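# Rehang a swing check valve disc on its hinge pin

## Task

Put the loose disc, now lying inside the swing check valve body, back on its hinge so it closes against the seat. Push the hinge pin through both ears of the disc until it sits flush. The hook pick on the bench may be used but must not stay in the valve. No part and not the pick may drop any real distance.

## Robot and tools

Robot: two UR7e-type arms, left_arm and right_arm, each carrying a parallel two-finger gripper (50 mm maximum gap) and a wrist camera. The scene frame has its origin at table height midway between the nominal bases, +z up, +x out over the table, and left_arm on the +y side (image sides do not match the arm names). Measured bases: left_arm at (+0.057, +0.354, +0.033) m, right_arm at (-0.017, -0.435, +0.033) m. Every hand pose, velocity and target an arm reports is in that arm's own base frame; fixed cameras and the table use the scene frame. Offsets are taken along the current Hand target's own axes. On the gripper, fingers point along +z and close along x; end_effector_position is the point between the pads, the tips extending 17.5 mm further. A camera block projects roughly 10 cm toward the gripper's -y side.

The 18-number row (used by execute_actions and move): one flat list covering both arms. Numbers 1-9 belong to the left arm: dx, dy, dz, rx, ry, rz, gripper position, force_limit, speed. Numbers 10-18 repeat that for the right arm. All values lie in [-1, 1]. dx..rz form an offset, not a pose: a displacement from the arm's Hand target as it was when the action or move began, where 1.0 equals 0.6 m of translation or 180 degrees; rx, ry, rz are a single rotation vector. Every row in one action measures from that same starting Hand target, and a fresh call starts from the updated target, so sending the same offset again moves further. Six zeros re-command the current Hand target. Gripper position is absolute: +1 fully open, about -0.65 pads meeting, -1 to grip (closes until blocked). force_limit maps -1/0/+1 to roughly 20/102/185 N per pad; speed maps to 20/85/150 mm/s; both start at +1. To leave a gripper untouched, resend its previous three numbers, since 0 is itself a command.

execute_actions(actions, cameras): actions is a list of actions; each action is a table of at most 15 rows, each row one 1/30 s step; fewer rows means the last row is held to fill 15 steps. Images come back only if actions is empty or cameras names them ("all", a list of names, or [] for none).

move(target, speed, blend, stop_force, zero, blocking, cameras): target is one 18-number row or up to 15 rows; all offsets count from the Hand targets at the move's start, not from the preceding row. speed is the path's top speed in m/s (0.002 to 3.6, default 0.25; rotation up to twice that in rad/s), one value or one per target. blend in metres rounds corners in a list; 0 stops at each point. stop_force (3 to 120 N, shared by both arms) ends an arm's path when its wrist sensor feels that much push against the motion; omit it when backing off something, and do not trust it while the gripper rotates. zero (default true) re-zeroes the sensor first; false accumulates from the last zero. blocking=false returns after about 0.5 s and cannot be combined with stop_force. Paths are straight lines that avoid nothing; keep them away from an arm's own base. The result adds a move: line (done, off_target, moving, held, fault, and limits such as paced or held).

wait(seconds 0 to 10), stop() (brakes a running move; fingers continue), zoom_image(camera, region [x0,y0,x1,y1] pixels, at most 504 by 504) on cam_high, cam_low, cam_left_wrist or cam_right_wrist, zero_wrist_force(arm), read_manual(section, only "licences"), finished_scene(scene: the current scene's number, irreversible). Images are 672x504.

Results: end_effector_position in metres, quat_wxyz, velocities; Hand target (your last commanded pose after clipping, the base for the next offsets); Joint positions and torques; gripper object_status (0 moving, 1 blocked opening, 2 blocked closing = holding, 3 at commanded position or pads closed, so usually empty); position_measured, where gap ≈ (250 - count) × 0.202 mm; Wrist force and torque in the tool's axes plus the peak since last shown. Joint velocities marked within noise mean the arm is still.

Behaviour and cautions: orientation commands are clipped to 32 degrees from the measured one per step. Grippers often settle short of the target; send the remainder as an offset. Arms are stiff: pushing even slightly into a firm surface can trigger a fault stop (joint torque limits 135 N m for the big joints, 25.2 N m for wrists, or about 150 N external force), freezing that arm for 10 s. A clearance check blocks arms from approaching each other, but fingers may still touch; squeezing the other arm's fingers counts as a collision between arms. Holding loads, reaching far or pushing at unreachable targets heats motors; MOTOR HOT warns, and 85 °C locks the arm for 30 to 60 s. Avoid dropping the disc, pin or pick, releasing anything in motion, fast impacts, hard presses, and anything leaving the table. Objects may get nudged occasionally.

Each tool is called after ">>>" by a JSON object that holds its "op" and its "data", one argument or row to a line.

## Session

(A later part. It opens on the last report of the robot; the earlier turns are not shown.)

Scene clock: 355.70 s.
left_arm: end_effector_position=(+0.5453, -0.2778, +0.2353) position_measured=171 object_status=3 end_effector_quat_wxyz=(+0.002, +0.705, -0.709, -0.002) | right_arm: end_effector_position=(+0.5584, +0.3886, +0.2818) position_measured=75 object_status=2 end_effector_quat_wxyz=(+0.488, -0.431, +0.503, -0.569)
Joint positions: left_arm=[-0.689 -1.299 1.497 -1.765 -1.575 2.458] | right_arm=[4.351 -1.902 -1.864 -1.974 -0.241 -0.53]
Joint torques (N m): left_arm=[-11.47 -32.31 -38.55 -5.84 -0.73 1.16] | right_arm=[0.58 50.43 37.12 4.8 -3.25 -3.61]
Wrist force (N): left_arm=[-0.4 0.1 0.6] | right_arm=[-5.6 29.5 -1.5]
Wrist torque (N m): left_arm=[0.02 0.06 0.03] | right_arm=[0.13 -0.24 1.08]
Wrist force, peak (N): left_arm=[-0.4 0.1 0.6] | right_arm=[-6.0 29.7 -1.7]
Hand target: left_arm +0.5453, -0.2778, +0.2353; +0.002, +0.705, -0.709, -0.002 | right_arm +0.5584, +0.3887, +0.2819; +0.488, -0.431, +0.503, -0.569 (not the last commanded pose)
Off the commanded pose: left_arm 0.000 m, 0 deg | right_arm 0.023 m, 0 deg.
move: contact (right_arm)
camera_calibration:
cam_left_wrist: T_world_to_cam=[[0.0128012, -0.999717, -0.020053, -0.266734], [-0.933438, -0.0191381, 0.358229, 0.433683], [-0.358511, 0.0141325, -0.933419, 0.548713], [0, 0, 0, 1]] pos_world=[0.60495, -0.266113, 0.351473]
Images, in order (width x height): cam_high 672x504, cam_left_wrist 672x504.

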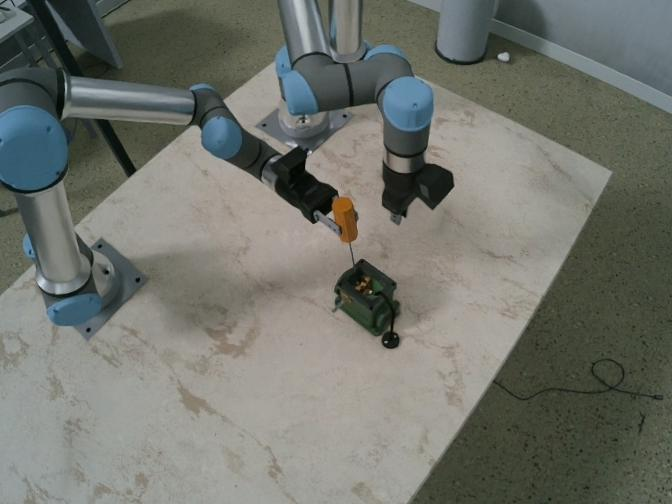

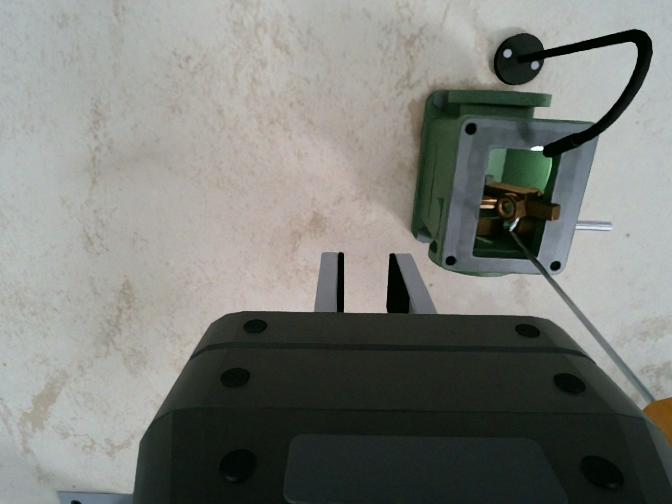

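>>> {"op": "move", "data": {
  "target": [0,0,0,0,0,0,-0.12,-1,-0.5,0,0.016,-0.002,0,0,0,-1,1,-0.8],
  "speed": 0.02,
  "stop_force": 40,
  "cameras": ["cam_left_wrist"]
}}

>>> {"op": "zoom_image", "data": {
  "camera": "cam_left_wrist",
  "region": [380, 130, 560, 300]
}}

Scene clock: 360.27 s.
left_arm: end_effector_position=(+0.5453, -0.2778, +0.2353) position_measured=171 object_status=3 end_effector_quat_wxyz=(+0.002, +0.705, -0.709, -0.002) | right_arm: end_effector_position=(+0.5584, +0.3886, +0.2722) position_measured=75 object_status=2 end_effector_quat_wxyz=(+0.488, -0.431, +0.503, -0.569)
Joint positions: left_arm=[-0.689 -1.299 1.497 -1.765 -1.575 2.458] | right_arm=[4.351 -1.916 -1.874 -1.95 -0.241 -0.53]
Joint torques (N m): left_arm=[-11.21 -32.73 -38.3 -5.86 -0.71 1.09] | right_arm=[6.56 42.39 29.48 0.37 -1.23 -1.64]
Wrist force (N): left_arm=[0.1 0.0 0.1] | right_arm=[-5.7 3.3 -3.1]
Wrist torque (N m): left_arm=[0.02 -0.01 0.03] | right_arm=[-0.37 0.59 0.06]
Wrist force, peak (N): left_arm=[0.1 0.3 0.8] | right_arm=[-5.9 30.0 -1.7]
Hand target: left_arm +0.5453, -0.2778, +0.2353; +0.002, +0.705, -0.709, -0.002 | right_arm +0.5584, +0.3887, +0.2722; +0.488, -0.431, +0.503, -0.569
Off the commanded pose: left_arm 0.000 m, 0 deg | right_arm 0.000 m, 0 deg.
move: done
camera_calibration:
cam_left_wrist: T_world_to_cam=[[0.0128012, -0.999717, -0.020053, -0.266734], [-0.933438, -0.0191381, 0.358229, 0.433683], [-0.358511, 0.0141325, -0.933419, 0.548713], [0, 0, 0, 1]] pos_world=[0.60495, -0.266113, 0.351473]
Images, in order (width x height): cam_left_wrist 672x504.

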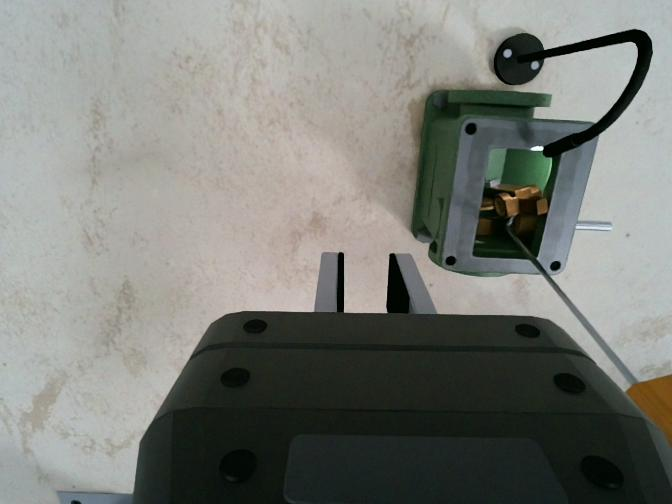

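Scaled by 2.800 from the camera's 672x504 image, which has a finer 960x720 frame.

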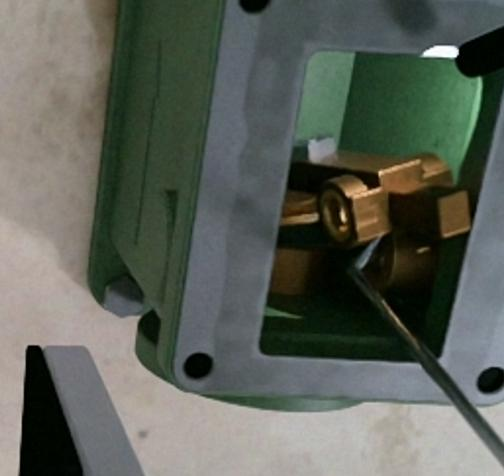

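>>> {"op": "move", "data": {
  "target": [0,0,0,0,0,0,-0.12,-1,-0.5,0,0.018,0.013,0,0,0,-1,1,-0.8],
  "speed": 0.02,
  "stop_force": 10,
  "cameras": ["cam_left_wrist"]
}}

>>> {"op": "zoom_image", "data": {
  "camera": "cam_left_wrist",
  "region": [380, 130, 560, 300]
}}

Scene clock: 365.87 s.
left_arm: end_effector_position=(+0.5453, -0.2778, +0.2353) position_measured=171 object_status=3 end_effector_quat_wxyz=(+0.002, +0.705, -0.709, -0.002) | right_arm: end_effector_position=(+0.5674, +0.3873, +0.2624) position_measured=75 object_status=2 end_effector_quat_wxyz=(+0.488, -0.431, +0.503, -0.569)
Joint positions: left_arm=[-0.689 -1.299 1.497 -1.765 -1.575 2.458] | right_arm=[4.334 -1.942 -1.861 -1.971 -0.256 -0.494]
Joint torques (N m): left_arm=[-11.27 -33.24 -38.5 -5.88 -0.65 1.07] | right_arm=[11.16 43.29 7.28 4.13 -0.26 -2.14]
Wrist force (N): left_arm=[0.0 0.2 0.0] | right_arm=[-5.5 3.2 -2.9]
Wrist torque (N m): left_arm=[0.04 0.01 0.03] | right_arm=[-0.36 0.60 -0.06]
Wrist force, peak (N): left_arm=[-0.3 0.0 0.7] | right_arm=[-6.3 3.5 -2.8]
Hand target: left_arm +0.5453, -0.2778, +0.2353; +0.002, +0.705, -0.709, -0.002 | right_arm +0.5674, +0.3873, +0.2624; +0.488, -0.431, +0.503, -0.569
Off the commanded pose: left_arm 0.000 m, 0 deg | right_arm 0.000 m, 0 deg.
move: done
camera_calibration:
cam_left_wrist: T_world_to_cam=[[0.0128012, -0.999717, -0.020053, -0.266734], [-0.933438, -0.0191381, 0.358229, 0.433683], [-0.358511, 0.0141325, -0.933419, 0.548713], [0, 0, 0, 1]] pos_world=[0.60495, -0.266113, 0.351473]
Images, in order (width x height): cam_left_wrist 672x504.

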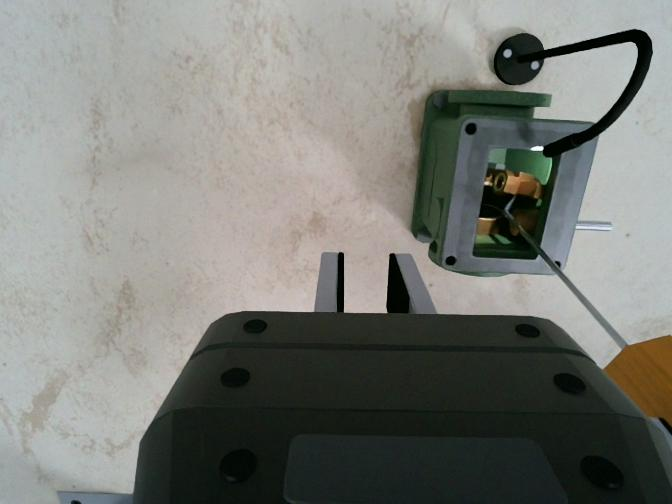

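Scaled by 2.800 from the camera's 672x504 image, which has a finer 960x720 frame.

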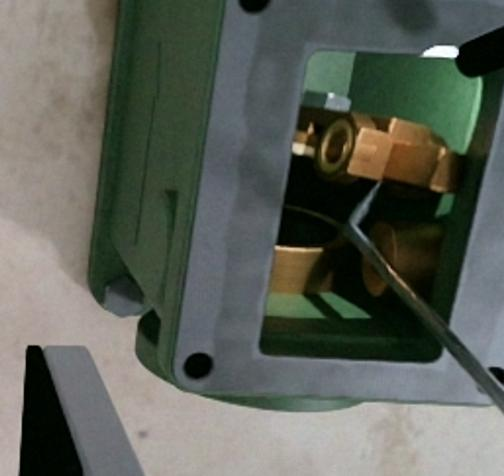

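>>> {"op": "move", "data": {
  "target": [
    [0,0,0,0,0,0,-0.12,-1,-0.5,0,0,0.015,0,0,0,-1,1,-0.8],
    [0,0,0,0,0,0,-0.12,-1,-0.5,0,-0.015,0.015,0,0,0,-1,1,-0.8]
  ],
  "speed": 0.02,
  "stop_force": 8,
  "cameras": ["cam_left_wrist"]
}}

>>> {"op": "zoom_image", "data": {
  "camera": "cam_left_wrist",
  "region": [380, 130, 560, 300]
}}

Scene clock: 374.10 s.
left_arm: end_effector_position=(+0.5453, -0.2778, +0.2353) position_measured=171 object_status=3 end_effector_quat_wxyz=(+0.002, +0.705, -0.709, -0.002) | right_arm: end_effector_position=(+0.5751, +0.3861, +0.2725) position_measured=75 object_status=2 end_effector_quat_wxyz=(+0.488, -0.431, +0.503, -0.569)
Joint positions: left_arm=[-0.689 -1.299 1.497 -1.765 -1.575 2.458] | right_arm=[4.319 -1.938 -1.832 -2.031 -0.269 -0.467]
Joint torques (N m): left_arm=[-11.08 -32.95 -38.29 -5.83 -0.6 1.23] | right_arm=[3.96 28.27 7.61 4.28 -2.64 2.23]
Wrist force (N): left_arm=[-0.1 0.0 0.3] | right_arm=[-6.0 2.8 -3.0]
Wrist torque (N m): left_arm=[0.01 0.01 0.03] | right_arm=[-0.42 0.70 0.00]
Wrist force, peak (N): left_arm=[-0.4 0.5 0.3] | right_arm=[-6.4 3.1 -3.2]
Hand target: left_arm +0.5453, -0.2778, +0.2353; +0.002, +0.705, -0.709, -0.002 | right_arm +0.5751, +0.3861, +0.2725; +0.488, -0.431, +0.503, -0.569
Off the commanded pose: left_arm 0.000 m, 0 deg | right_arm 0.000 m, 0 deg.
move: done
camera_calibration:
cam_left_wrist: T_world_to_cam=[[0.0128012, -0.999717, -0.020053, -0.266734], [-0.933438, -0.0191381, 0.358229, 0.433683], [-0.358511, 0.0141325, -0.933419, 0.548713], [0, 0, 0, 1]] pos_world=[0.60495, -0.266113, 0.351473]
Images, in order (width x height): cam_left_wrist 672x504.

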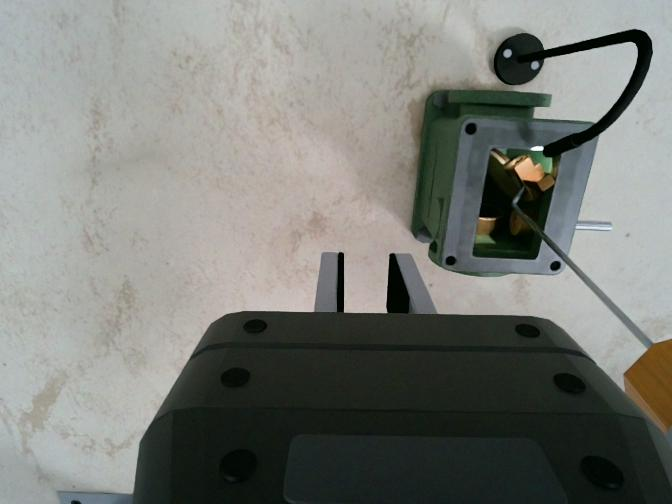

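Scaled by 2.800 from the camera's 672x504 image, which has a finer 960x720 frame.

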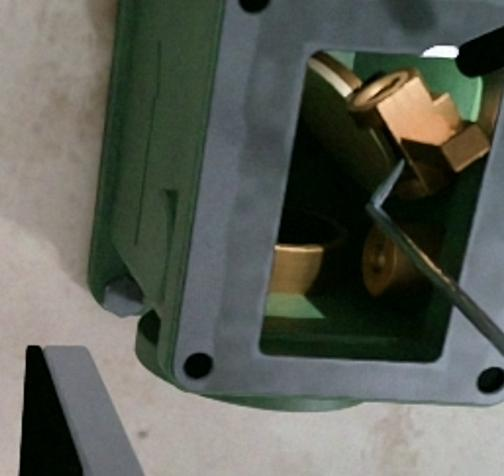

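>>> {"op": "execute_actions", "data": {
  "actions": [],
  "cameras": ["cam_low","cam_high"]
}}

>>> {"op": "zoom_image", "data": {
  "camera": "cam_low",
  "region": [190, 80, 340, 290]
}}

>>> {"op": "zoom_image", "data": {
  "camera": "cam_high",
  "region": [280, 170, 420, 340]
}}

Scene clock: 377.23 s.
left_arm: end_effector_position=(+0.5453, -0.2778, +0.2353) position_measured=171 object_status=3 end_effector_quat_wxyz=(+0.002, +0.705, -0.709, -0.002) | right_arm: end_effector_position=(+0.5751, +0.3861, +0.2725) position_measured=75 object_status=2 end_effector_quat_wxyz=(+0.488, -0.431, +0.503, -0.569)
Joint positions: left_arm=[-0.689 -1.299 1.497 -1.765 -1.575 2.458] | right_arm=[4.319 -1.938 -1.832 -2.031 -0.269 -0.467]
Joint velocities: within noise
Joint torques (N m): left_arm=[-11.25 -33.48 -38.11 -5.84 -0.59 1.13] | right_arm=[-11.2 27.46 8.26 4.13 -2.62 1.92]
Wrist force (N): left_arm=[-0.1 0.1 0.2] | right_arm=[-6.0 2.8 -2.8]
Wrist torque (N m): left_arm=[0.04 0.02 0.02] | right_arm=[-0.42 0.70 0.00]
Wrist force, peak (N): left_arm=[-0.7 0.0 0.5] | right_arm=[-6.2 2.8 -3.2]
Hand target: left_arm +0.5453, -0.2778, +0.2353; +0.002, +0.705, -0.709, -0.002 | right_arm +0.5751, +0.3861, +0.2725; +0.488, -0.431, +0.503, -0.569
Tool commands: left_gripper/position=-0.12 left_gripper/force_limit=-1.0 left_gripper/speed=-0.5 right_gripper/position=-1.0 right_gripper/force_limit=+1.0 right_gripper/speed=-0.8
Off the commanded pose: left_arm 0.000 m, 0 deg | right_arm 0.000 m, 0 deg.
Images, in order (width x height): cam_high 672x504, cam_low 672x504.

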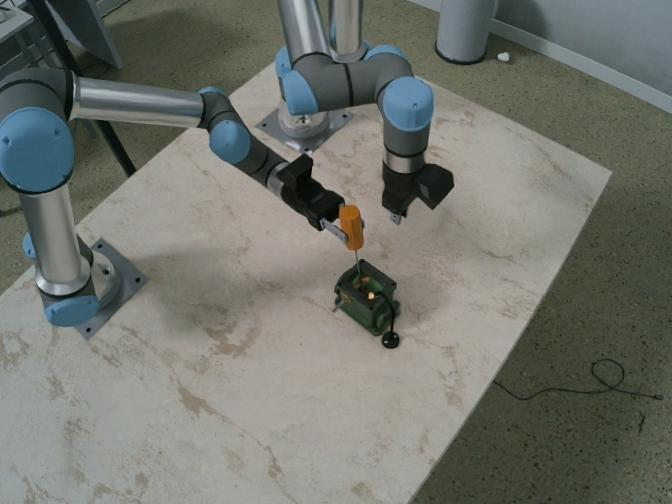

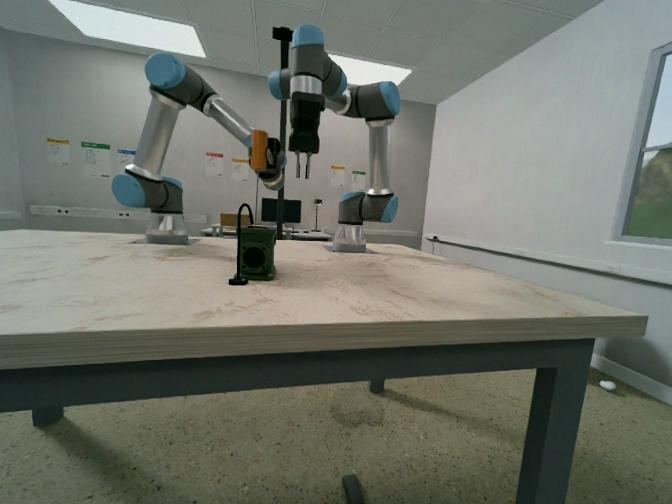

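Scaled by 2.400 from the camera's 672x504 image, which has a finer 960x720 frame.

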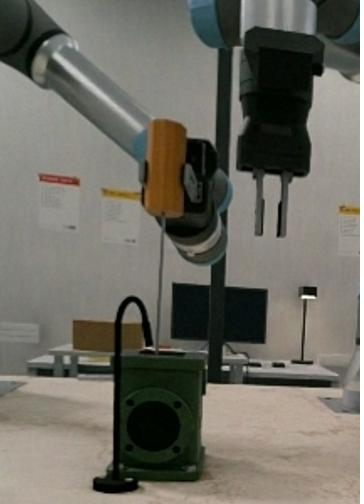

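Scaled by 2.965 from the camera's 672x504 image, which has a finer 960x720 frame.

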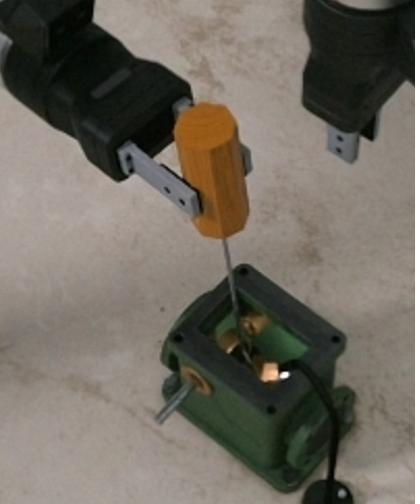

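>>> {"op": "move", "data": {
  "target": [
    [0,0,0,0,0,0,-0.12,-1,-0.5,0,-0.025,0,0,0,0,-1,1,-0.8]
  ],
  "speed": 0.02,
  "stop_force": 6,
  "cameras": ["cam_left_wrist"]
}}

>>> {"op": "zoom_image", "data": {
  "camera": "cam_left_wrist",
  "region": [380, 130, 560, 300]
}}

Scene clock: 382.30 s.
left_arm: end_effector_position=(+0.5453, -0.2778, +0.2353) position_measured=171 object_status=3 end_effector_quat_wxyz=(+0.002, +0.705, -0.709, -0.002) | right_arm: end_effector_position=(+0.5740, +0.3862, +0.2812) position_measured=75 object_status=2 end_effector_quat_wxyz=(+0.488, -0.431, +0.503, -0.569)
Joint positions: left_arm=[-0.689 -1.299 1.497 -1.765 -1.575 2.458] | right_arm=[4.321 -1.924 -1.825 -2.048 -0.267 -0.471]
Joint torques (N m): left_arm=[-10.61 -33.44 -38.42 -5.86 -0.49 1.13] | right_arm=[-14.58 32.29 7.88 0.27 -0.82 1.51]
Wrist force (N): left_arm=[-0.1 0.3 0.1] | right_arm=[-10.2 8.6 -4.3]
Wrist torque (N m): left_arm=[0.07 0.02 0.03] | right_arm=[-0.65 0.65 0.82]
Wrist force, peak (N): left_arm=[-0.3 0.4 0.6] | right_arm=[-11.1 33.5 -2.4]
Hand target: left_arm +0.5453, -0.2778, +0.2353; +0.002, +0.705, -0.709, -0.002 | right_arm +0.5740, +0.3862, +0.2812; +0.488, -0.431, +0.503, -0.569 (not the last commanded pose)
Off the commanded pose: left_arm 0.000 m, 0 deg | right_arm 0.006 m, 0 deg.
move: contact (right_arm)
camera_calibration:
cam_left_wrist: T_world_to_cam=[[0.0128012, -0.999717, -0.020053, -0.266734], [-0.933438, -0.0191381, 0.358229, 0.433683], [-0.358511, 0.0141325, -0.933419, 0.548713], [0, 0, 0, 1]] pos_world=[0.60495, -0.266113, 0.351473]
Images, in order (width x height): cam_left_wrist 672x504.

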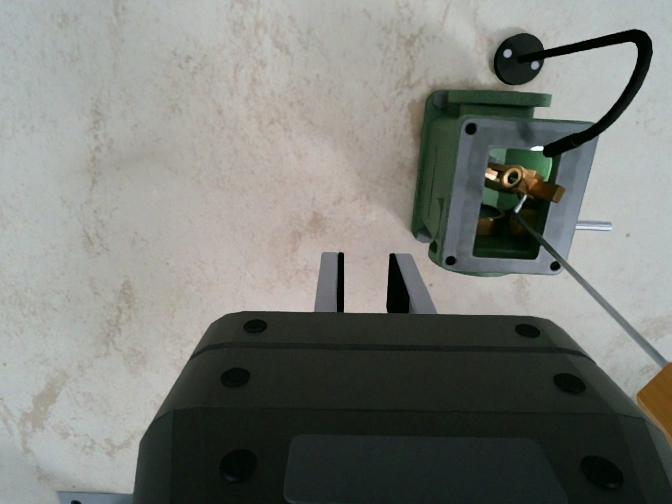

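Scaled by 2.800 from the camera's 672x504 image, which has a finer 960x720 frame.

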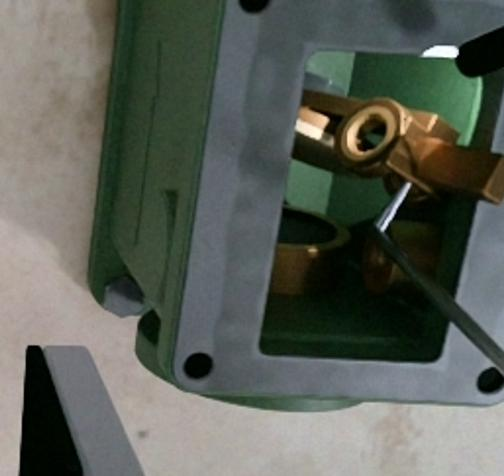

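>>> {"op": "move", "data": {
  "target": [
    [0,0,0,0,0,0,-0.12,-1,-0.5,0,0.02,0,0,0,0,-1,1,-0.8],
    [0,0,0,0,0,0,-0.12,-1,-0.5,0,0.058,0,0,0,0,-1,1,-0.8]
  ],
  "speed": 0.02,
  "stop_force": 30,
  "cameras": ["cam_left_wrist"]
}}

>>> {"op": "zoom_image", "data": {
  "camera": "cam_left_wrist",
  "region": [380, 130, 560, 300]
}}

Scene clock: 389.27 s.
left_arm: end_effector_position=(+0.5453, -0.2778, +0.2353) position_measured=171 object_status=3 end_effector_quat_wxyz=(+0.002, +0.705, -0.709, -0.002) | right_arm: end_effector_position=(+0.5783, +0.3856, +0.2466) position_measured=75 object_status=2 end_effector_quat_wxyz=(+0.488, -0.431, +0.503, -0.569)
Joint positions: left_arm=[-0.689 -1.299 1.497 -1.765 -1.575 2.458] | right_arm=[4.313 -1.98 -1.849 -1.981 -0.274 -0.457]
Joint torques (N m): left_arm=[-10.97 -33.33 -38.11 -5.84 -0.47 1.1] | right_arm=[3.58 44.79 31.07 0.17 -0.36 -2.22]
Wrist force (N): left_arm=[0.0 0.1 0.1] | right_arm=[-5.3 3.0 -3.1]
Wrist torque (N m): left_arm=[0.03 0.00 0.03] | right_arm=[-0.39 0.58 -0.13]
Wrist force, peak (N): left_arm=[-0.1 -0.2 0.7] | right_arm=[-10.3 8.8 -4.2]
Hand target: left_arm +0.5453, -0.2778, +0.2353; +0.002, +0.705, -0.709, -0.002 | right_arm +0.5783, +0.3856, +0.2466; +0.488, -0.431, +0.503, -0.569
Off the commanded pose: left_arm 0.000 m, 0 deg | right_arm 0.000 m, 0 deg.
move: done
camera_calibration:
cam_left_wrist: T_world_to_cam=[[0.0128012, -0.999717, -0.020053, -0.266734], [-0.933438, -0.0191381, 0.358229, 0.433683], [-0.358511, 0.0141325, -0.933419, 0.548713], [0, 0, 0, 1]] pos_world=[0.60495, -0.266113, 0.351473]
Images, in order (width x height): cam_left_wrist 672x504.

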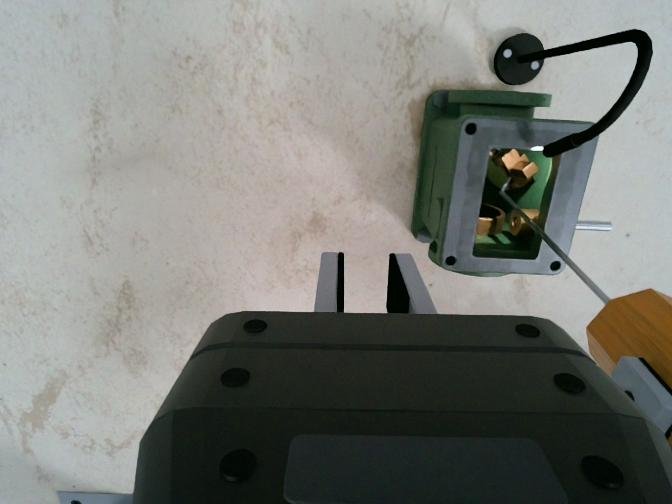

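Scaled by 2.800 from the camera's 672x504 image, which has a finer 960x720 frame.

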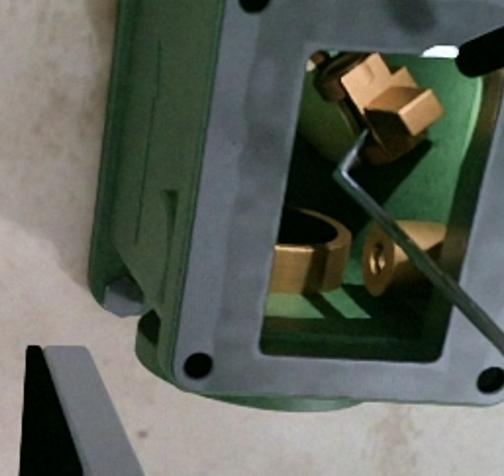

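>>> {"op": "move", "data": {
  "target": [
    [0,0,0,0,0,0,-0.12,-1,-0.5,0,0,-0.035,0,0,0,-1,1,-0.8],
    [0,0,0,0,0,0,-0.12,-1,-0.5,0,-0.15,-0.04,0,0,0,-1,1,-0.8]
  ],
  "speed": 0.03,
  "stop_force": 12,
  "cameras": ["cam_left_wrist"]
}}

>>> {"op": "zoom_image", "data": {
  "camera": "cam_left_wrist",
  "region": [400, 130, 620, 300]
}}

Scene clock: 399.50 s.
left_arm: end_effector_position=(+0.5453, -0.2778, +0.2353) position_measured=171 object_status=3 end_effector_quat_wxyz=(+0.002, +0.705, -0.709, -0.002) | right_arm: end_effector_position=(+0.5438, +0.3909, +0.3330) position_measured=75 object_status=2 end_effector_quat_wxyz=(+0.488, -0.431, +0.503, -0.569)
Joint positions: left_arm=[-0.689 -1.299 1.497 -1.765 -1.575 2.458] | right_arm=[4.38 -1.814 -1.84 -2.018 -0.217 -0.599]
Joint torques (N m): left_arm=[-10.37 -33.74 -38.41 -5.77 -0.43 1.14] | right_arm=[-11.91 23.16 9.88 4.37 -2.73 2.3]
Wrist force (N): left_arm=[-0.2 0.2 0.1] | right_arm=[-5.8 1.5 -3.1]
Wrist torque (N m): left_arm=[0.04 0.04 0.04] | right_arm=[-0.33 0.64 0.00]
Wrist force, peak (N): left_arm=[-0.3 0.2 0.7] | right_arm=[-7.4 11.3 -1.6]
Hand target: left_arm +0.5453, -0.2778, +0.2353; +0.002, +0.705, -0.709, -0.002 | right_arm +0.5438, +0.3909, +0.3330; +0.488, -0.431, +0.503, -0.569
Off the commanded pose: left_arm 0.000 m, 0 deg | right_arm 0.000 m, 0 deg.
move: done
camera_calibration:
cam_left_wrist: T_world_to_cam=[[0.0128012, -0.999717, -0.020053, -0.266734], [-0.933438, -0.0191381, 0.358229, 0.433683], [-0.358511, 0.0141325, -0.933419, 0.548713], [0, 0, 0, 1]] pos_world=[0.60495, -0.266113, 0.351473]
Images, in order (width x height): cam_left_wrist 672x504.

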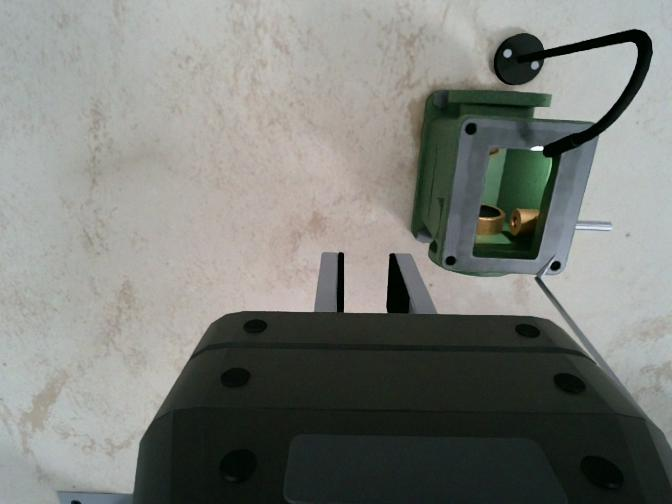

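Scaled by 2.291 from the camera's 672x504 image, which has a finer 960x720 frame.

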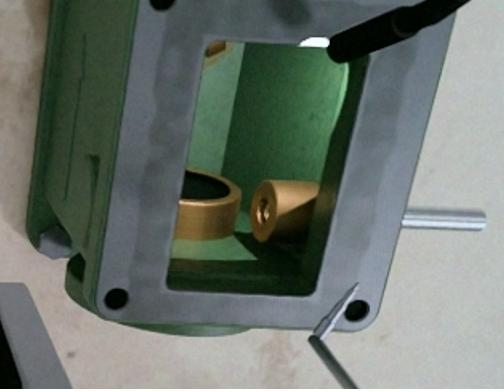

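>>> {"op": "move", "data": {
  "target": [
    [0,0,0,0,0,0,1,-1,1,0,-0.05,-0.13,0,0,0,-1,1,-0.8]
  ],
  "speed": 0.15
}}

>>> {"op": "move", "data": {
  "target": [
    [0.15,0.0,0.17,0.0904,0.0904,0.494,1,-1,1,0,0,0,0,0,0,-1,1,-0.8]
  ],
  "speed": 0.15,
  "cameras": ["cam_left_wrist"]
}}

>>> {"op": "zoom_image", "data": {
  "camera": "cam_left_wrist",
  "region": [180, 100, 480, 320]
}}

Scene clock: 408.07 s.
left_arm: end_effector_position=(+0.5453, -0.2778, +0.2353) position_measured=3 object_status=3 end_effector_quat_wxyz=(+0.002, +0.705, -0.709, -0.002) | right_arm: end_effector_position=(+0.4637, +0.4033, +0.3530) position_measured=75 object_status=2 end_effector_quat_wxyz=(+0.488, -0.431, +0.503, -0.569)
Joint positions: left_arm=[-0.689 -1.299 1.497 -1.765 -1.575 2.458] | right_arm=[4.546 -1.736 -2.097 -0.987 -0.124 -1.463]
Joint torques (N m): left_arm=[-10.26 -33.99 -38.6 -5.7 -0.46 1.11] | right_arm=[11.11 34.34 20.76 3.16 -3.81 0.8]
Wrist force (N): left_arm=[-0.3 0.1 -0.1] | right_arm=[-5.7 1.2 -3.0]
Wrist torque (N m): left_arm=[0.03 0.05 0.03] | right_arm=[-0.32 0.64 -0.13]
Wrist force, peak (N): left_arm=[-0.3 0.5 0.5] | right_arm=[-5.4 0.0 -5.3]
Hand target: left_arm +0.5453, -0.2778, +0.2353; +0.002, +0.705, -0.709, -0.002 | right_arm +0.4636, +0.4033, +0.3531; +0.488, -0.431, +0.503, -0.569
Off the commanded pose: left_arm 0.000 m, 0 deg | right_arm 0.000 m, 0 deg.
move: done

Scene clock: 411.47 s.
left_arm: end_effector_position=(+0.5447, -0.3284, +0.1780) position_measured=3 object_status=3 end_effector_quat_wxyz=(-0.003, -0.337, +0.935, -0.109) | right_arm: end_effector_position=(+0.4637, +0.4033, +0.3531) position_measured=75 object_status=2 end_effector_quat_wxyz=(+0.488, -0.431, +0.503, -0.569)
Joint positions: left_arm=[-0.707 -1.279 1.691 -2.17 -1.683 3.304] | right_arm=[4.546 -1.736 -2.097 -0.987 -0.124 -1.463]
Joint torques (N m): left_arm=[11.89 -42.13 -21.43 -2.69 0.5 -1.57] | right_arm=[10.66 33.55 30.52 4.78 -1.43 -2]
Wrist force (N): left_arm=[0.0 0.3 0.2] | right_arm=[-5.9 1.5 -2.8]
Wrist torque (N m): left_arm=[0.01 -0.03 0.04] | right_arm=[-0.27 0.67 -0.13]
Wrist force, peak (N): left_arm=[0.2 0.1 1.5] | right_arm=[-6.1 1.7 -3.1]
Hand target: left_arm +0.5447, -0.3284, +0.1781; -0.003, -0.337, +0.935, -0.109 (not the last commanded pose) | right_arm +0.4637, +0.4033, +0.3531; +0.488, -0.431, +0.503, -0.569
Off the commanded pose: left_arm 0.060 m, 40 deg | right_arm 0.000 m, 0 deg.
move: held (left_arm; a check stopped the path); limits=held
pose unreachable (left arm): on one or more control steps of this call, first in action 0 (counted from 0), this arm could not follow its commanded pose, so it was not sent that pose on those steps. It may still have moved: this result reports where it is.
cause: moving toward the commanded pose would bring a part of the arm too close to another arm (a part of this arm just beyond joint 3 (elbow) and the right arm's gripper, 6 mm apart when this arm was first held).
camera_calibration:
cam_left_wrist: T_world_to_cam=[[-0.760091, -0.646877, 0.0617387, 0.203726], [-0.632358, 0.758199, 0.158927, 0.579481], [-0.149617, 0.0817583, -0.985358, 0.413427], [0, 0, 0, 1]] pos_world=[0.583146, -0.341378, 0.3027]
Images, in order (width x height): cam_left_wrist 672x504.

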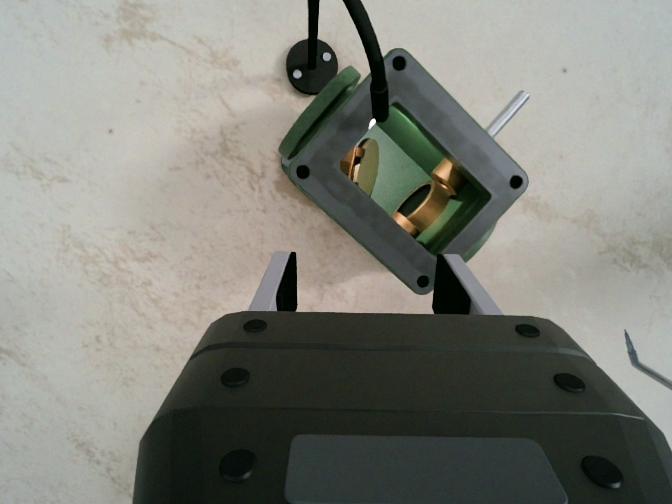

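Scaled by 1.680 from the camera's 672x504 image, which has a finer 960x720 frame.

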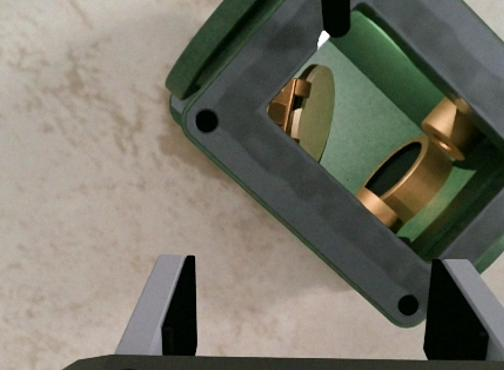

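>>> {"op": "move", "data": {
  "target": [
    [0,0,0,0,0,0,1,-1,1,0.25,0,0,0,0,0,-1,1,-0.8]
  ],
  "speed": 0.2
}}

Scene clock: 415.23 s.
left_arm: end_effector_position=(+0.5447, -0.3284, +0.1781) position_measured=3 object_status=3 end_effector_quat_wxyz=(-0.003, -0.337, +0.935, -0.109) | right_arm: end_effector_position=(+0.4408, +0.2551, +0.3531) position_measured=75 object_status=2 end_effector_quat_wxyz=(+0.488, -0.431, +0.503, -0.569)
Joint positions: left_arm=[-0.707 -1.279 1.691 -2.169 -1.683 3.304] | right_arm=[4.54 -1.37 -2.438 -1.061 -0.125 -1.413]
Joint torques (N m): left_arm=[2.24 -51.07 -37.15 -0.79 1.34 -1.63] | right_arm=[5.94 20.32 10.74 5 -1.09 -2.51]
Wrist force (N): left_arm=[-0.1 0.1 0.3] | right_arm=[-5.5 1.1 -2.9]
Wrist torque (N m): left_arm=[-0.03 -0.01 0.04] | right_arm=[-0.33 0.58 0.01]
Wrist force, peak (N): left_arm=[0.4 0.8 -0.1] | right_arm=[-9.1 1.1 -3.0]
Hand target: left_arm +0.5447, -0.3284, +0.1781; -0.003, -0.337, +0.935, -0.109 | right_arm +0.4408, +0.2551, +0.3531; +0.488, -0.431, +0.503, -0.569
Off the commanded pose: left_arm 0.000 m, 0 deg | right_arm 0.000 m, 0 deg.
move: done

>>> {"op": "move", "data": {
  "target": [
    [0.0745,-0.0457,0.0632,0.0396,0.0396,0.2166,1,-1,1,0,0,0,0,0,0,-1,1,-0.8]
  ],
  "speed": 0.12,
  "cameras": ["cam_left_wrist"]
}}

>>> {"op": "zoom_image", "data": {
  "camera": "cam_left_wrist",
  "region": [180, 130, 480, 330]
}}

Scene clock: 426.13 s.
left_arm: end_effector_position=(+0.5300, -0.3849, +0.1501) position_measured=3 object_status=3 end_effector_quat_wxyz=(-0.003, +0.002, +0.984, -0.180) | right_arm: end_effector_position=(+0.4408, +0.2551, +0.3531) position_measured=75 object_status=2 end_effector_quat_wxyz=(+0.488, -0.431, +0.503, -0.569)
Joint positions: left_arm=[-0.725 -1.203 1.711 -2.32 -1.844 3.958] | right_arm=[4.54 -1.37 -2.438 -1.061 -0.125 -1.413]
Joint torques (N m): left_arm=[-3.53 -53.47 -26.22 -0.99 1.03 0.44] | right_arm=[-5.67 5.53 8.57 4.84 -1.11 -2.61]
Wrist force (N): left_arm=[0.1 0.4 -0.4] | right_arm=[-5.4 0.9 -2.6]
Wrist torque (N m): left_arm=[-0.01 0.01 0.06] | right_arm=[-0.37 0.57 0.01]
Wrist force, peak (N): left_arm=[0.6 0.3 -0.8] | right_arm=[-6.0 1.0 -2.7]
Hand target: left_arm +0.5300, -0.3848, +0.1501; -0.003, +0.002, +0.984, -0.180 | right_arm +0.4408, +0.2551, +0.3531; +0.488, -0.431, +0.503, -0.569
Off the commanded pose: left_arm 0.000 m, 0 deg | right_arm 0.000 m, 0 deg.
move: done
camera_calibration:
cam_left_wrist: T_world_to_cam=[[-0.99978, -0.0194018, -0.00790721, 0.536727], [-0.019392, 0.999811, -0.00131844, 0.409655], [0.00793129, -0.00116481, -0.999968, 0.275067], [0, 0, 0, 1]] pos_world=[0.542371, -0.398844, 0.279843]
Images, in order (width x height): cam_left_wrist 672x504.

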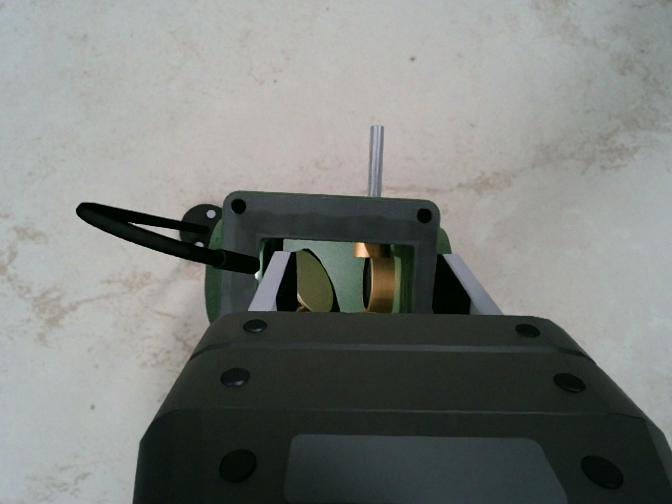

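Scaled by 1.680 from the camera's 672x504 image, which has a finer 960x720 frame.

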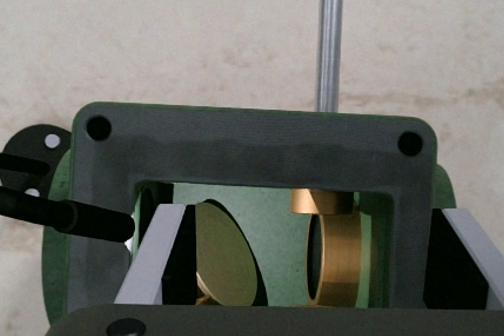

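>>> {"op": "move", "data": {
  "target": [
    [0.0,0.07,-0.027,0,0,0,1,-1,1,0,0,0,0,0,0,-1,1,-0.8]
  ],
  "speed": 0.12,
  "cameras": ["cam_left_wrist"]
}}

>>> {"op": "zoom_image", "data": {
  "camera": "cam_left_wrist",
  "region": [220, 130, 450, 300]
}}

Scene clock: 430.33 s.
left_arm: end_effector_position=(+0.5302, -0.3397, +0.1503) position_measured=3 object_status=3 end_effector_quat_wxyz=(-0.003, +0.002, +0.984, -0.180) | right_arm: end_effector_position=(+0.4408, +0.2551, +0.3531) position_measured=75 object_status=2 end_effector_quat_wxyz=(+0.488, -0.431, +0.503, -0.569)
Joint positions: left_arm=[-0.665 -1.249 1.771 -2.317 -1.858 4.019] | right_arm=[4.54 -1.37 -2.438 -1.061 -0.125 -1.413]
Joint torques (N m): left_arm=[-12.54 -31.84 -35.51 -2.8 0.94 -1.64] | right_arm=[-9.18 5.31 7.2 4.91 -1.18 -2.4]
Wrist force (N): left_arm=[0.2 0.3 -0.2] | right_arm=[-5.7 0.9 -2.6]
Wrist torque (N m): left_arm=[-0.03 -0.02 0.06] | right_arm=[-0.37 0.61 0.02]
Wrist force, peak (N): left_arm=[0.0 2.2 -1.0] | right_arm=[-5.9 1.0 -2.9]
Hand target: left_arm +0.5302, -0.3398, +0.1503; -0.003, +0.002, +0.984, -0.180 | right_arm +0.4408, +0.2551, +0.3531; +0.488, -0.431, +0.503, -0.569
Off the commanded pose: left_arm 0.000 m, 0 deg | right_arm 0.000 m, 0 deg.
move: done
camera_calibration:
cam_left_wrist: T_world_to_cam=[[-0.999783, -0.0193984, -0.00760922, 0.537724], [-0.0193898, 0.999811, -0.00121264, 0.364437], [0.00763131, -0.00106483, -0.99997, 0.275517], [0, 0, 0, 1]] pos_world=[0.542571, -0.353643, 0.280042]
Images, in order (width x height): cam_left_wrist 672x504.

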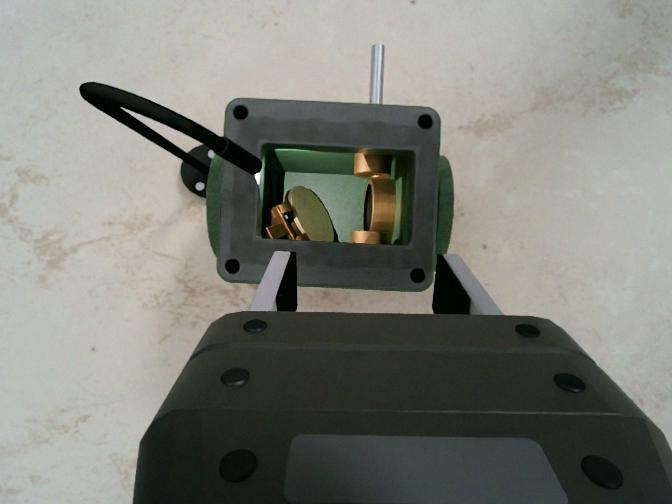

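Scaled by 2.191 from the camera's 672x504 image, which has a finer 960x720 frame.

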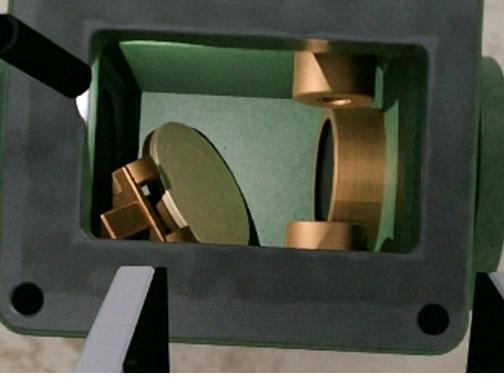

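>>> {"op": "move", "data": {
  "target": [-0.042,0.041,-0.028,0.163,0,0,1,-1,1,0,0,0,0,0,0,-1,1,-0.8],
  "speed": 0.15
}}

>>> {"op": "move", "data": {
  "target": [0,0,0,0,0,0,1,-1,1,-0.211,0.101,0.216,-0.0352,-0.343,0.0213,-1,1,-0.8],
  "speed": 0.15,
  "cameras": ["cam_left_wrist","cam_high"]
}}

>>> {"op": "zoom_image", "data": {
  "camera": "cam_left_wrist",
  "region": [240, 120, 460, 310]
}}

Scene clock: 460.17 s.
left_arm: end_effector_position=(+0.5556, -0.3108, +0.1570) position_measured=3 object_status=3 end_effector_quat_wxyz=(-0.004, +0.001, +0.906, -0.423) | right_arm: end_effector_position=(+0.4408, +0.2551, +0.3531) position_measured=75 object_status=2 end_effector_quat_wxyz=(+0.488, -0.431, +0.503, -0.569)
Joint positions: left_arm=[-0.435 -1.138 1.895 -2.786 -2.345 4.09] | right_arm=[4.54 -1.37 -2.438 -1.061 -0.125 -1.413]
Joint torques (N m): left_arm=[-11.34 -49.86 -30.67 -2.42 -2.11 0.9] | right_arm=[-11.22 6.3 9.59 4.88 -1.23 -2.42]
Wrist force (N): left_arm=[0.8 0.8 -0.8] | right_arm=[-5.4 0.8 -2.7]
Wrist torque (N m): left_arm=[-0.04 -0.09 0.09] | right_arm=[-0.38 0.56 0.02]
Wrist force, peak (N): left_arm=[0.6 1.9 -1.2] | right_arm=[-5.8 1.0 -2.8]
Hand target: left_arm +0.5556, -0.3110, +0.1572; -0.003, +0.001, +0.906, -0.424 | right_arm +0.4408, +0.2551, +0.3531; +0.488, -0.431, +0.503, -0.569
Off the commanded pose: left_arm 0.000 m, 0 deg | right_arm 0.000 m, 0 deg.
move: done

Scene clock: 464.27 s.
left_arm: end_effector_position=(+0.5556, -0.3110, +0.1572) position_measured=3 object_status=3 end_effector_quat_wxyz=(-0.003, +0.001, +0.906, -0.424) | right_arm: end_effector_position=(+0.5946, +0.3594, +0.3090) position_measured=75 object_status=2 end_effector_quat_wxyz=(+0.671, -0.670, +0.224, -0.224)
Joint positions: left_arm=[-0.435 -1.138 1.894 -2.786 -2.345 4.091] | right_arm=[3.767 -1.787 -1.801 -2.694 -1.871 0]
Joint torques (N m): left_arm=[-12.23 -52.55 -32.28 -6.37 -2.54 1.43] | right_arm=[7.87 27.17 16.07 4.38 -1.64 -1.85]
Wrist force (N): left_arm=[0.5 0.7 -0.8] | right_arm=[-5.4 1.1 -1.7]
Wrist torque (N m): left_arm=[-0.06 -0.04 0.09] | right_arm=[-0.28 0.59 -0.16]
Wrist force, peak (N): left_arm=[0.8 1.2 -1.0] | right_arm=[-6.6 1.4 -3.1]
Hand target: left_arm +0.5556, -0.3110, +0.1572; -0.003, +0.001, +0.906, -0.424 | right_arm +0.5946, +0.3594, +0.3090; +0.671, -0.670, +0.224, -0.224
Off the commanded pose: left_arm 0.000 m, 0 deg | right_arm 0.000 m, 0 deg.
move: done
camera_calibration:
cam_left_wrist: T_world_to_cam=[[-0.99973, -0.0224807, 0.00588986, 0.560743], [-0.0224761, 0.870897, -0.490951, 0.374836], [0.00590744, -0.49095, -0.871168, 0.110669], [0, 0, 0, 1]] pos_world=[0.568363, -0.259505, 0.277134]
Images, in order (width x height): cam_high 672x504, cam_left_wrist 672x504.

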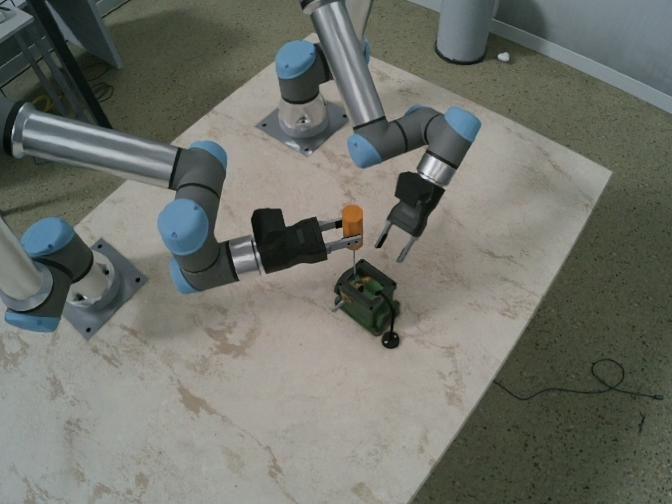

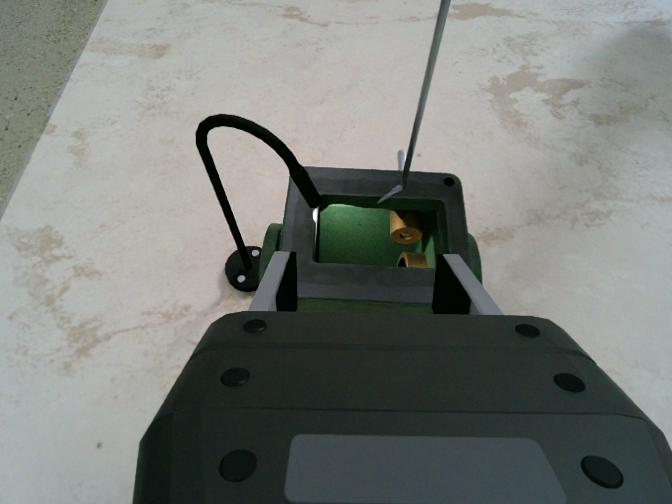

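Scaled by 2.291 from the camera's 672x504 image, which has a finer 960x720 frame.

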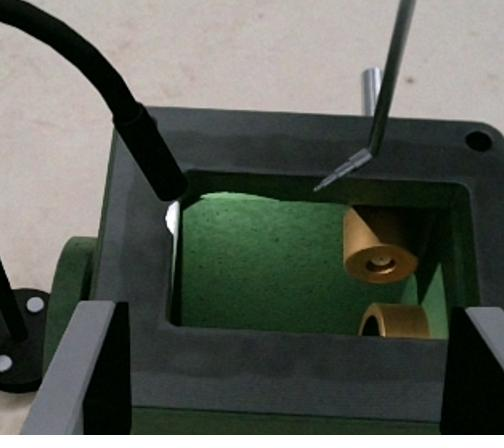

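>>> {"op": "move", "data": {
  "target": [
    [0,0,0,0,0,0,1,-1,1,0.0035,0,0.0126,0,0,0,-1,1,-0.8],
    [0,0,0,0,0,0,1,-1,1,0.0035,0.12,0.0126,0,0,0,-1,1,-0.8]
  ],
  "speed": 0.03,
  "stop_force": 5
}}

>>> {"op": "move", "data": {
  "target": [
    [0,0,0,0,0,0,1,-1,1,0.0142,0,0.0496,0,0,0,-1,1,-0.8]
  ],
  "speed": 0.015,
  "stop_force": 4,
  "cameras": ["cam_left_wrist"]
}}

>>> {"op": "zoom_image", "data": {
  "camera": "cam_left_wrist",
  "region": [240, 120, 460, 310]
}}

Scene clock: 479.57 s.
left_arm: end_effector_position=(+0.5556, -0.3110, +0.1572) position_measured=3 object_status=3 end_effector_quat_wxyz=(-0.003, +0.001, +0.906, -0.424) | right_arm: end_effector_position=(+0.6009, +0.3643, +0.2370) position_measured=75 object_status=2 end_effector_quat_wxyz=(+0.671, -0.670, +0.224, -0.224)
Joint positions: left_arm=[-0.435 -1.138 1.894 -2.786 -2.345 4.091] | right_arm=[3.767 -1.893 -1.873 -2.516 -1.871 0]
Joint torques (N m): left_arm=[-11.04 -52.76 -32.42 -6.36 -2.36 1.35] | right_arm=[12.21 41.63 29.41 0.12 1.32 -0.5]
Wrist force (N): left_arm=[0.9 0.6 -0.7] | right_arm=[-5.4 1.3 -1.4]
Wrist torque (N m): left_arm=[-0.08 -0.10 0.09] | right_arm=[-0.30 0.60 -0.15]
Wrist force, peak (N): left_arm=[0.9 1.0 -1.3] | right_arm=[-6.2 1.2 -1.8]
Hand target: left_arm +0.5556, -0.3110, +0.1572; -0.003, +0.001, +0.906, -0.424 | right_arm +0.6009, +0.3643, +0.2370; +0.671, -0.670, +0.224, -0.224
Off the commanded pose: left_arm 0.000 m, 0 deg | right_arm 0.000 m, 0 deg.
move: done

Scene clock: 482.57 s.
left_arm: end_effector_position=(+0.5556, -0.3110, +0.1572) position_measured=3 object_status=3 end_effector_quat_wxyz=(-0.003, +0.001, +0.906, -0.424) | right_arm: end_effector_position=(+0.6256, +0.3829, +0.2370) position_measured=75 object_status=2 end_effector_quat_wxyz=(+0.671, -0.670, +0.224, -0.224)
Joint positions: left_arm=[-0.435 -1.138 1.894 -2.786 -2.345 4.091] | right_arm=[3.769 -1.954 -1.784 -2.544 -1.869 0]
Joint torques (N m): left_arm=[-10.89 -52.7 -32.55 -6.34 -2.41 1.37] | right_arm=[9.11 45.51 8.94 4.4 0.66 1.27]
Wrist force (N): left_arm=[0.8 0.7 -0.8] | right_arm=[-5.9 1.6 -1.6]
Wrist torque (N m): left_arm=[-0.06 -0.08 0.10] | right_arm=[-0.23 0.65 -0.18]
Wrist force, peak (N): left_arm=[1.1 1.1 -0.9] | right_arm=[-6.0 1.3 -1.8]
Hand target: left_arm +0.5556, -0.3110, +0.1572; -0.003, +0.001, +0.906, -0.424 | right_arm +0.6256, +0.3829, +0.2370; +0.671, -0.670, +0.224, -0.224
Off the commanded pose: left_arm 0.000 m, 0 deg | right_arm 0.000 m, 0 deg.
move: done
camera_calibration:
cam_left_wrist: T_world_to_cam=[[-0.99973, -0.0224807, 0.00588986, 0.560743], [-0.0224761, 0.870897, -0.490951, 0.374836], [0.00590744, -0.49095, -0.871168, 0.110669], [0, 0, 0, 1]] pos_world=[0.568363, -0.259505, 0.277134]
Images, in order (width x height): cam_left_wrist 672x504.

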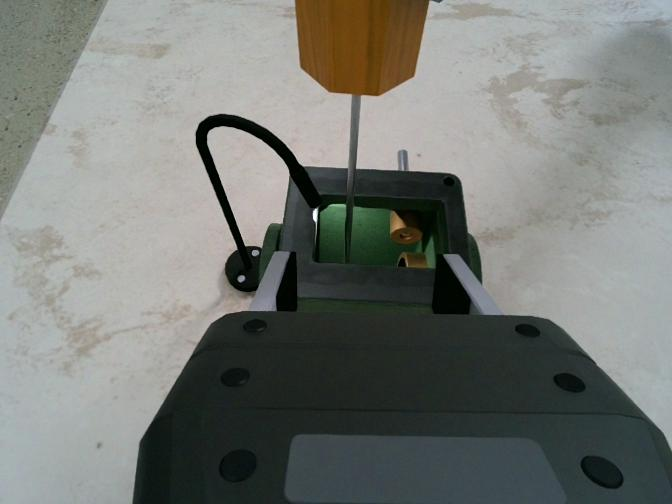

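Scaled by 2.291 from the camera's 672x504 image, which has a finer 960x720 frame.

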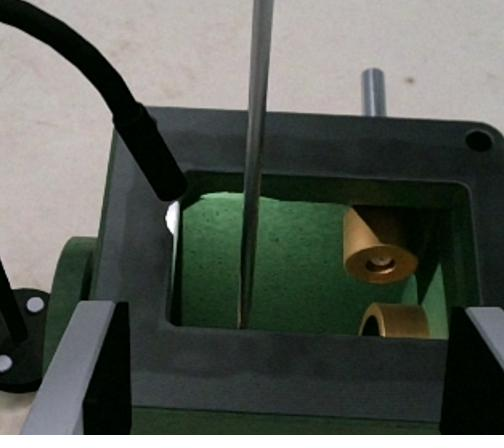

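>>> {"op": "move", "data": {
  "target": [
    [0,0,0,0,0,0,1,-1,1,0,-0.03,0,0,0,0,-1,1,-0.8]
  ],
  "speed": 0.015,
  "stop_force": 6,
  "cameras": ["cam_left_wrist"]
}}

>>> {"op": "zoom_image", "data": {
  "camera": "cam_left_wrist",
  "region": [240, 120, 460, 310]
}}

Scene clock: 487.93 s.
left_arm: end_effector_position=(+0.5556, -0.3110, +0.1572) position_measured=3 object_status=3 end_effector_quat_wxyz=(-0.003, +0.001, +0.906, -0.424) | right_arm: end_effector_position=(+0.6256, +0.3829, +0.2550) position_measured=75 object_status=2 end_effector_quat_wxyz=(+0.671, -0.670, +0.224, -0.224)
Joint positions: left_arm=[-0.435 -1.138 1.894 -2.786 -2.345 4.091] | right_arm=[3.769 -1.931 -1.764 -2.588 -1.869 0]
Joint torques (N m): left_arm=[-11.01 -53.17 -32.09 -6.38 -2.3 1.28] | right_arm=[-10.77 29.86 10.98 4.58 -1 0.56]
Wrist force (N): left_arm=[0.7 0.9 -0.9] | right_arm=[-5.9 3.1 -1.8]
Wrist torque (N m): left_arm=[-0.03 -0.08 0.09] | right_arm=[-0.32 0.68 -0.21]
Wrist force, peak (N): left_arm=[1.2 0.6 -1.4] | right_arm=[-6.4 3.6 -2.4]
Hand target: left_arm +0.5556, -0.3110, +0.1572; -0.003, +0.001, +0.906, -0.424 | right_arm +0.6256, +0.3829, +0.2550; +0.671, -0.670, +0.224, -0.224
Off the commanded pose: left_arm 0.000 m, 0 deg | right_arm 0.000 m, 0 deg.
move: done
camera_calibration:
cam_left_wrist: T_world_to_cam=[[-0.99973, -0.0224807, 0.00588986, 0.560743], [-0.0224761, 0.870897, -0.490951, 0.374836], [0.00590744, -0.49095, -0.871168, 0.110669], [0, 0, 0, 1]] pos_world=[0.568363, -0.259505, 0.277134]
Images, in order (width x height): cam_left_wrist 672x504.

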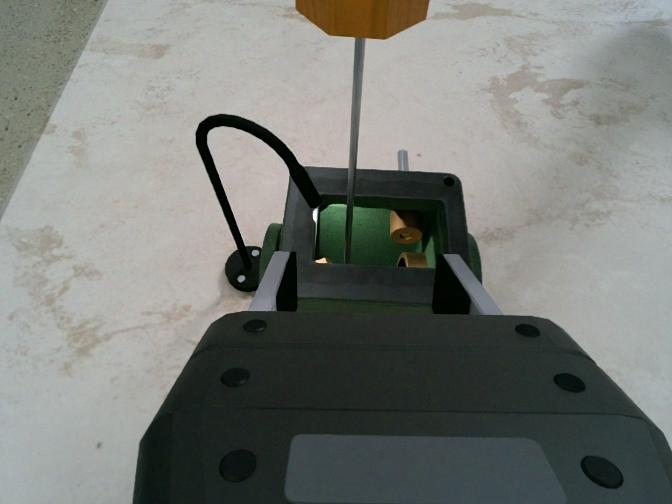

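Scaled by 2.291 from the camera's 672x504 image, which has a finer 960x720 frame.

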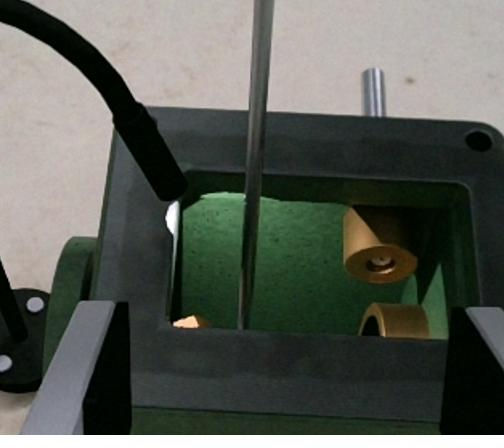

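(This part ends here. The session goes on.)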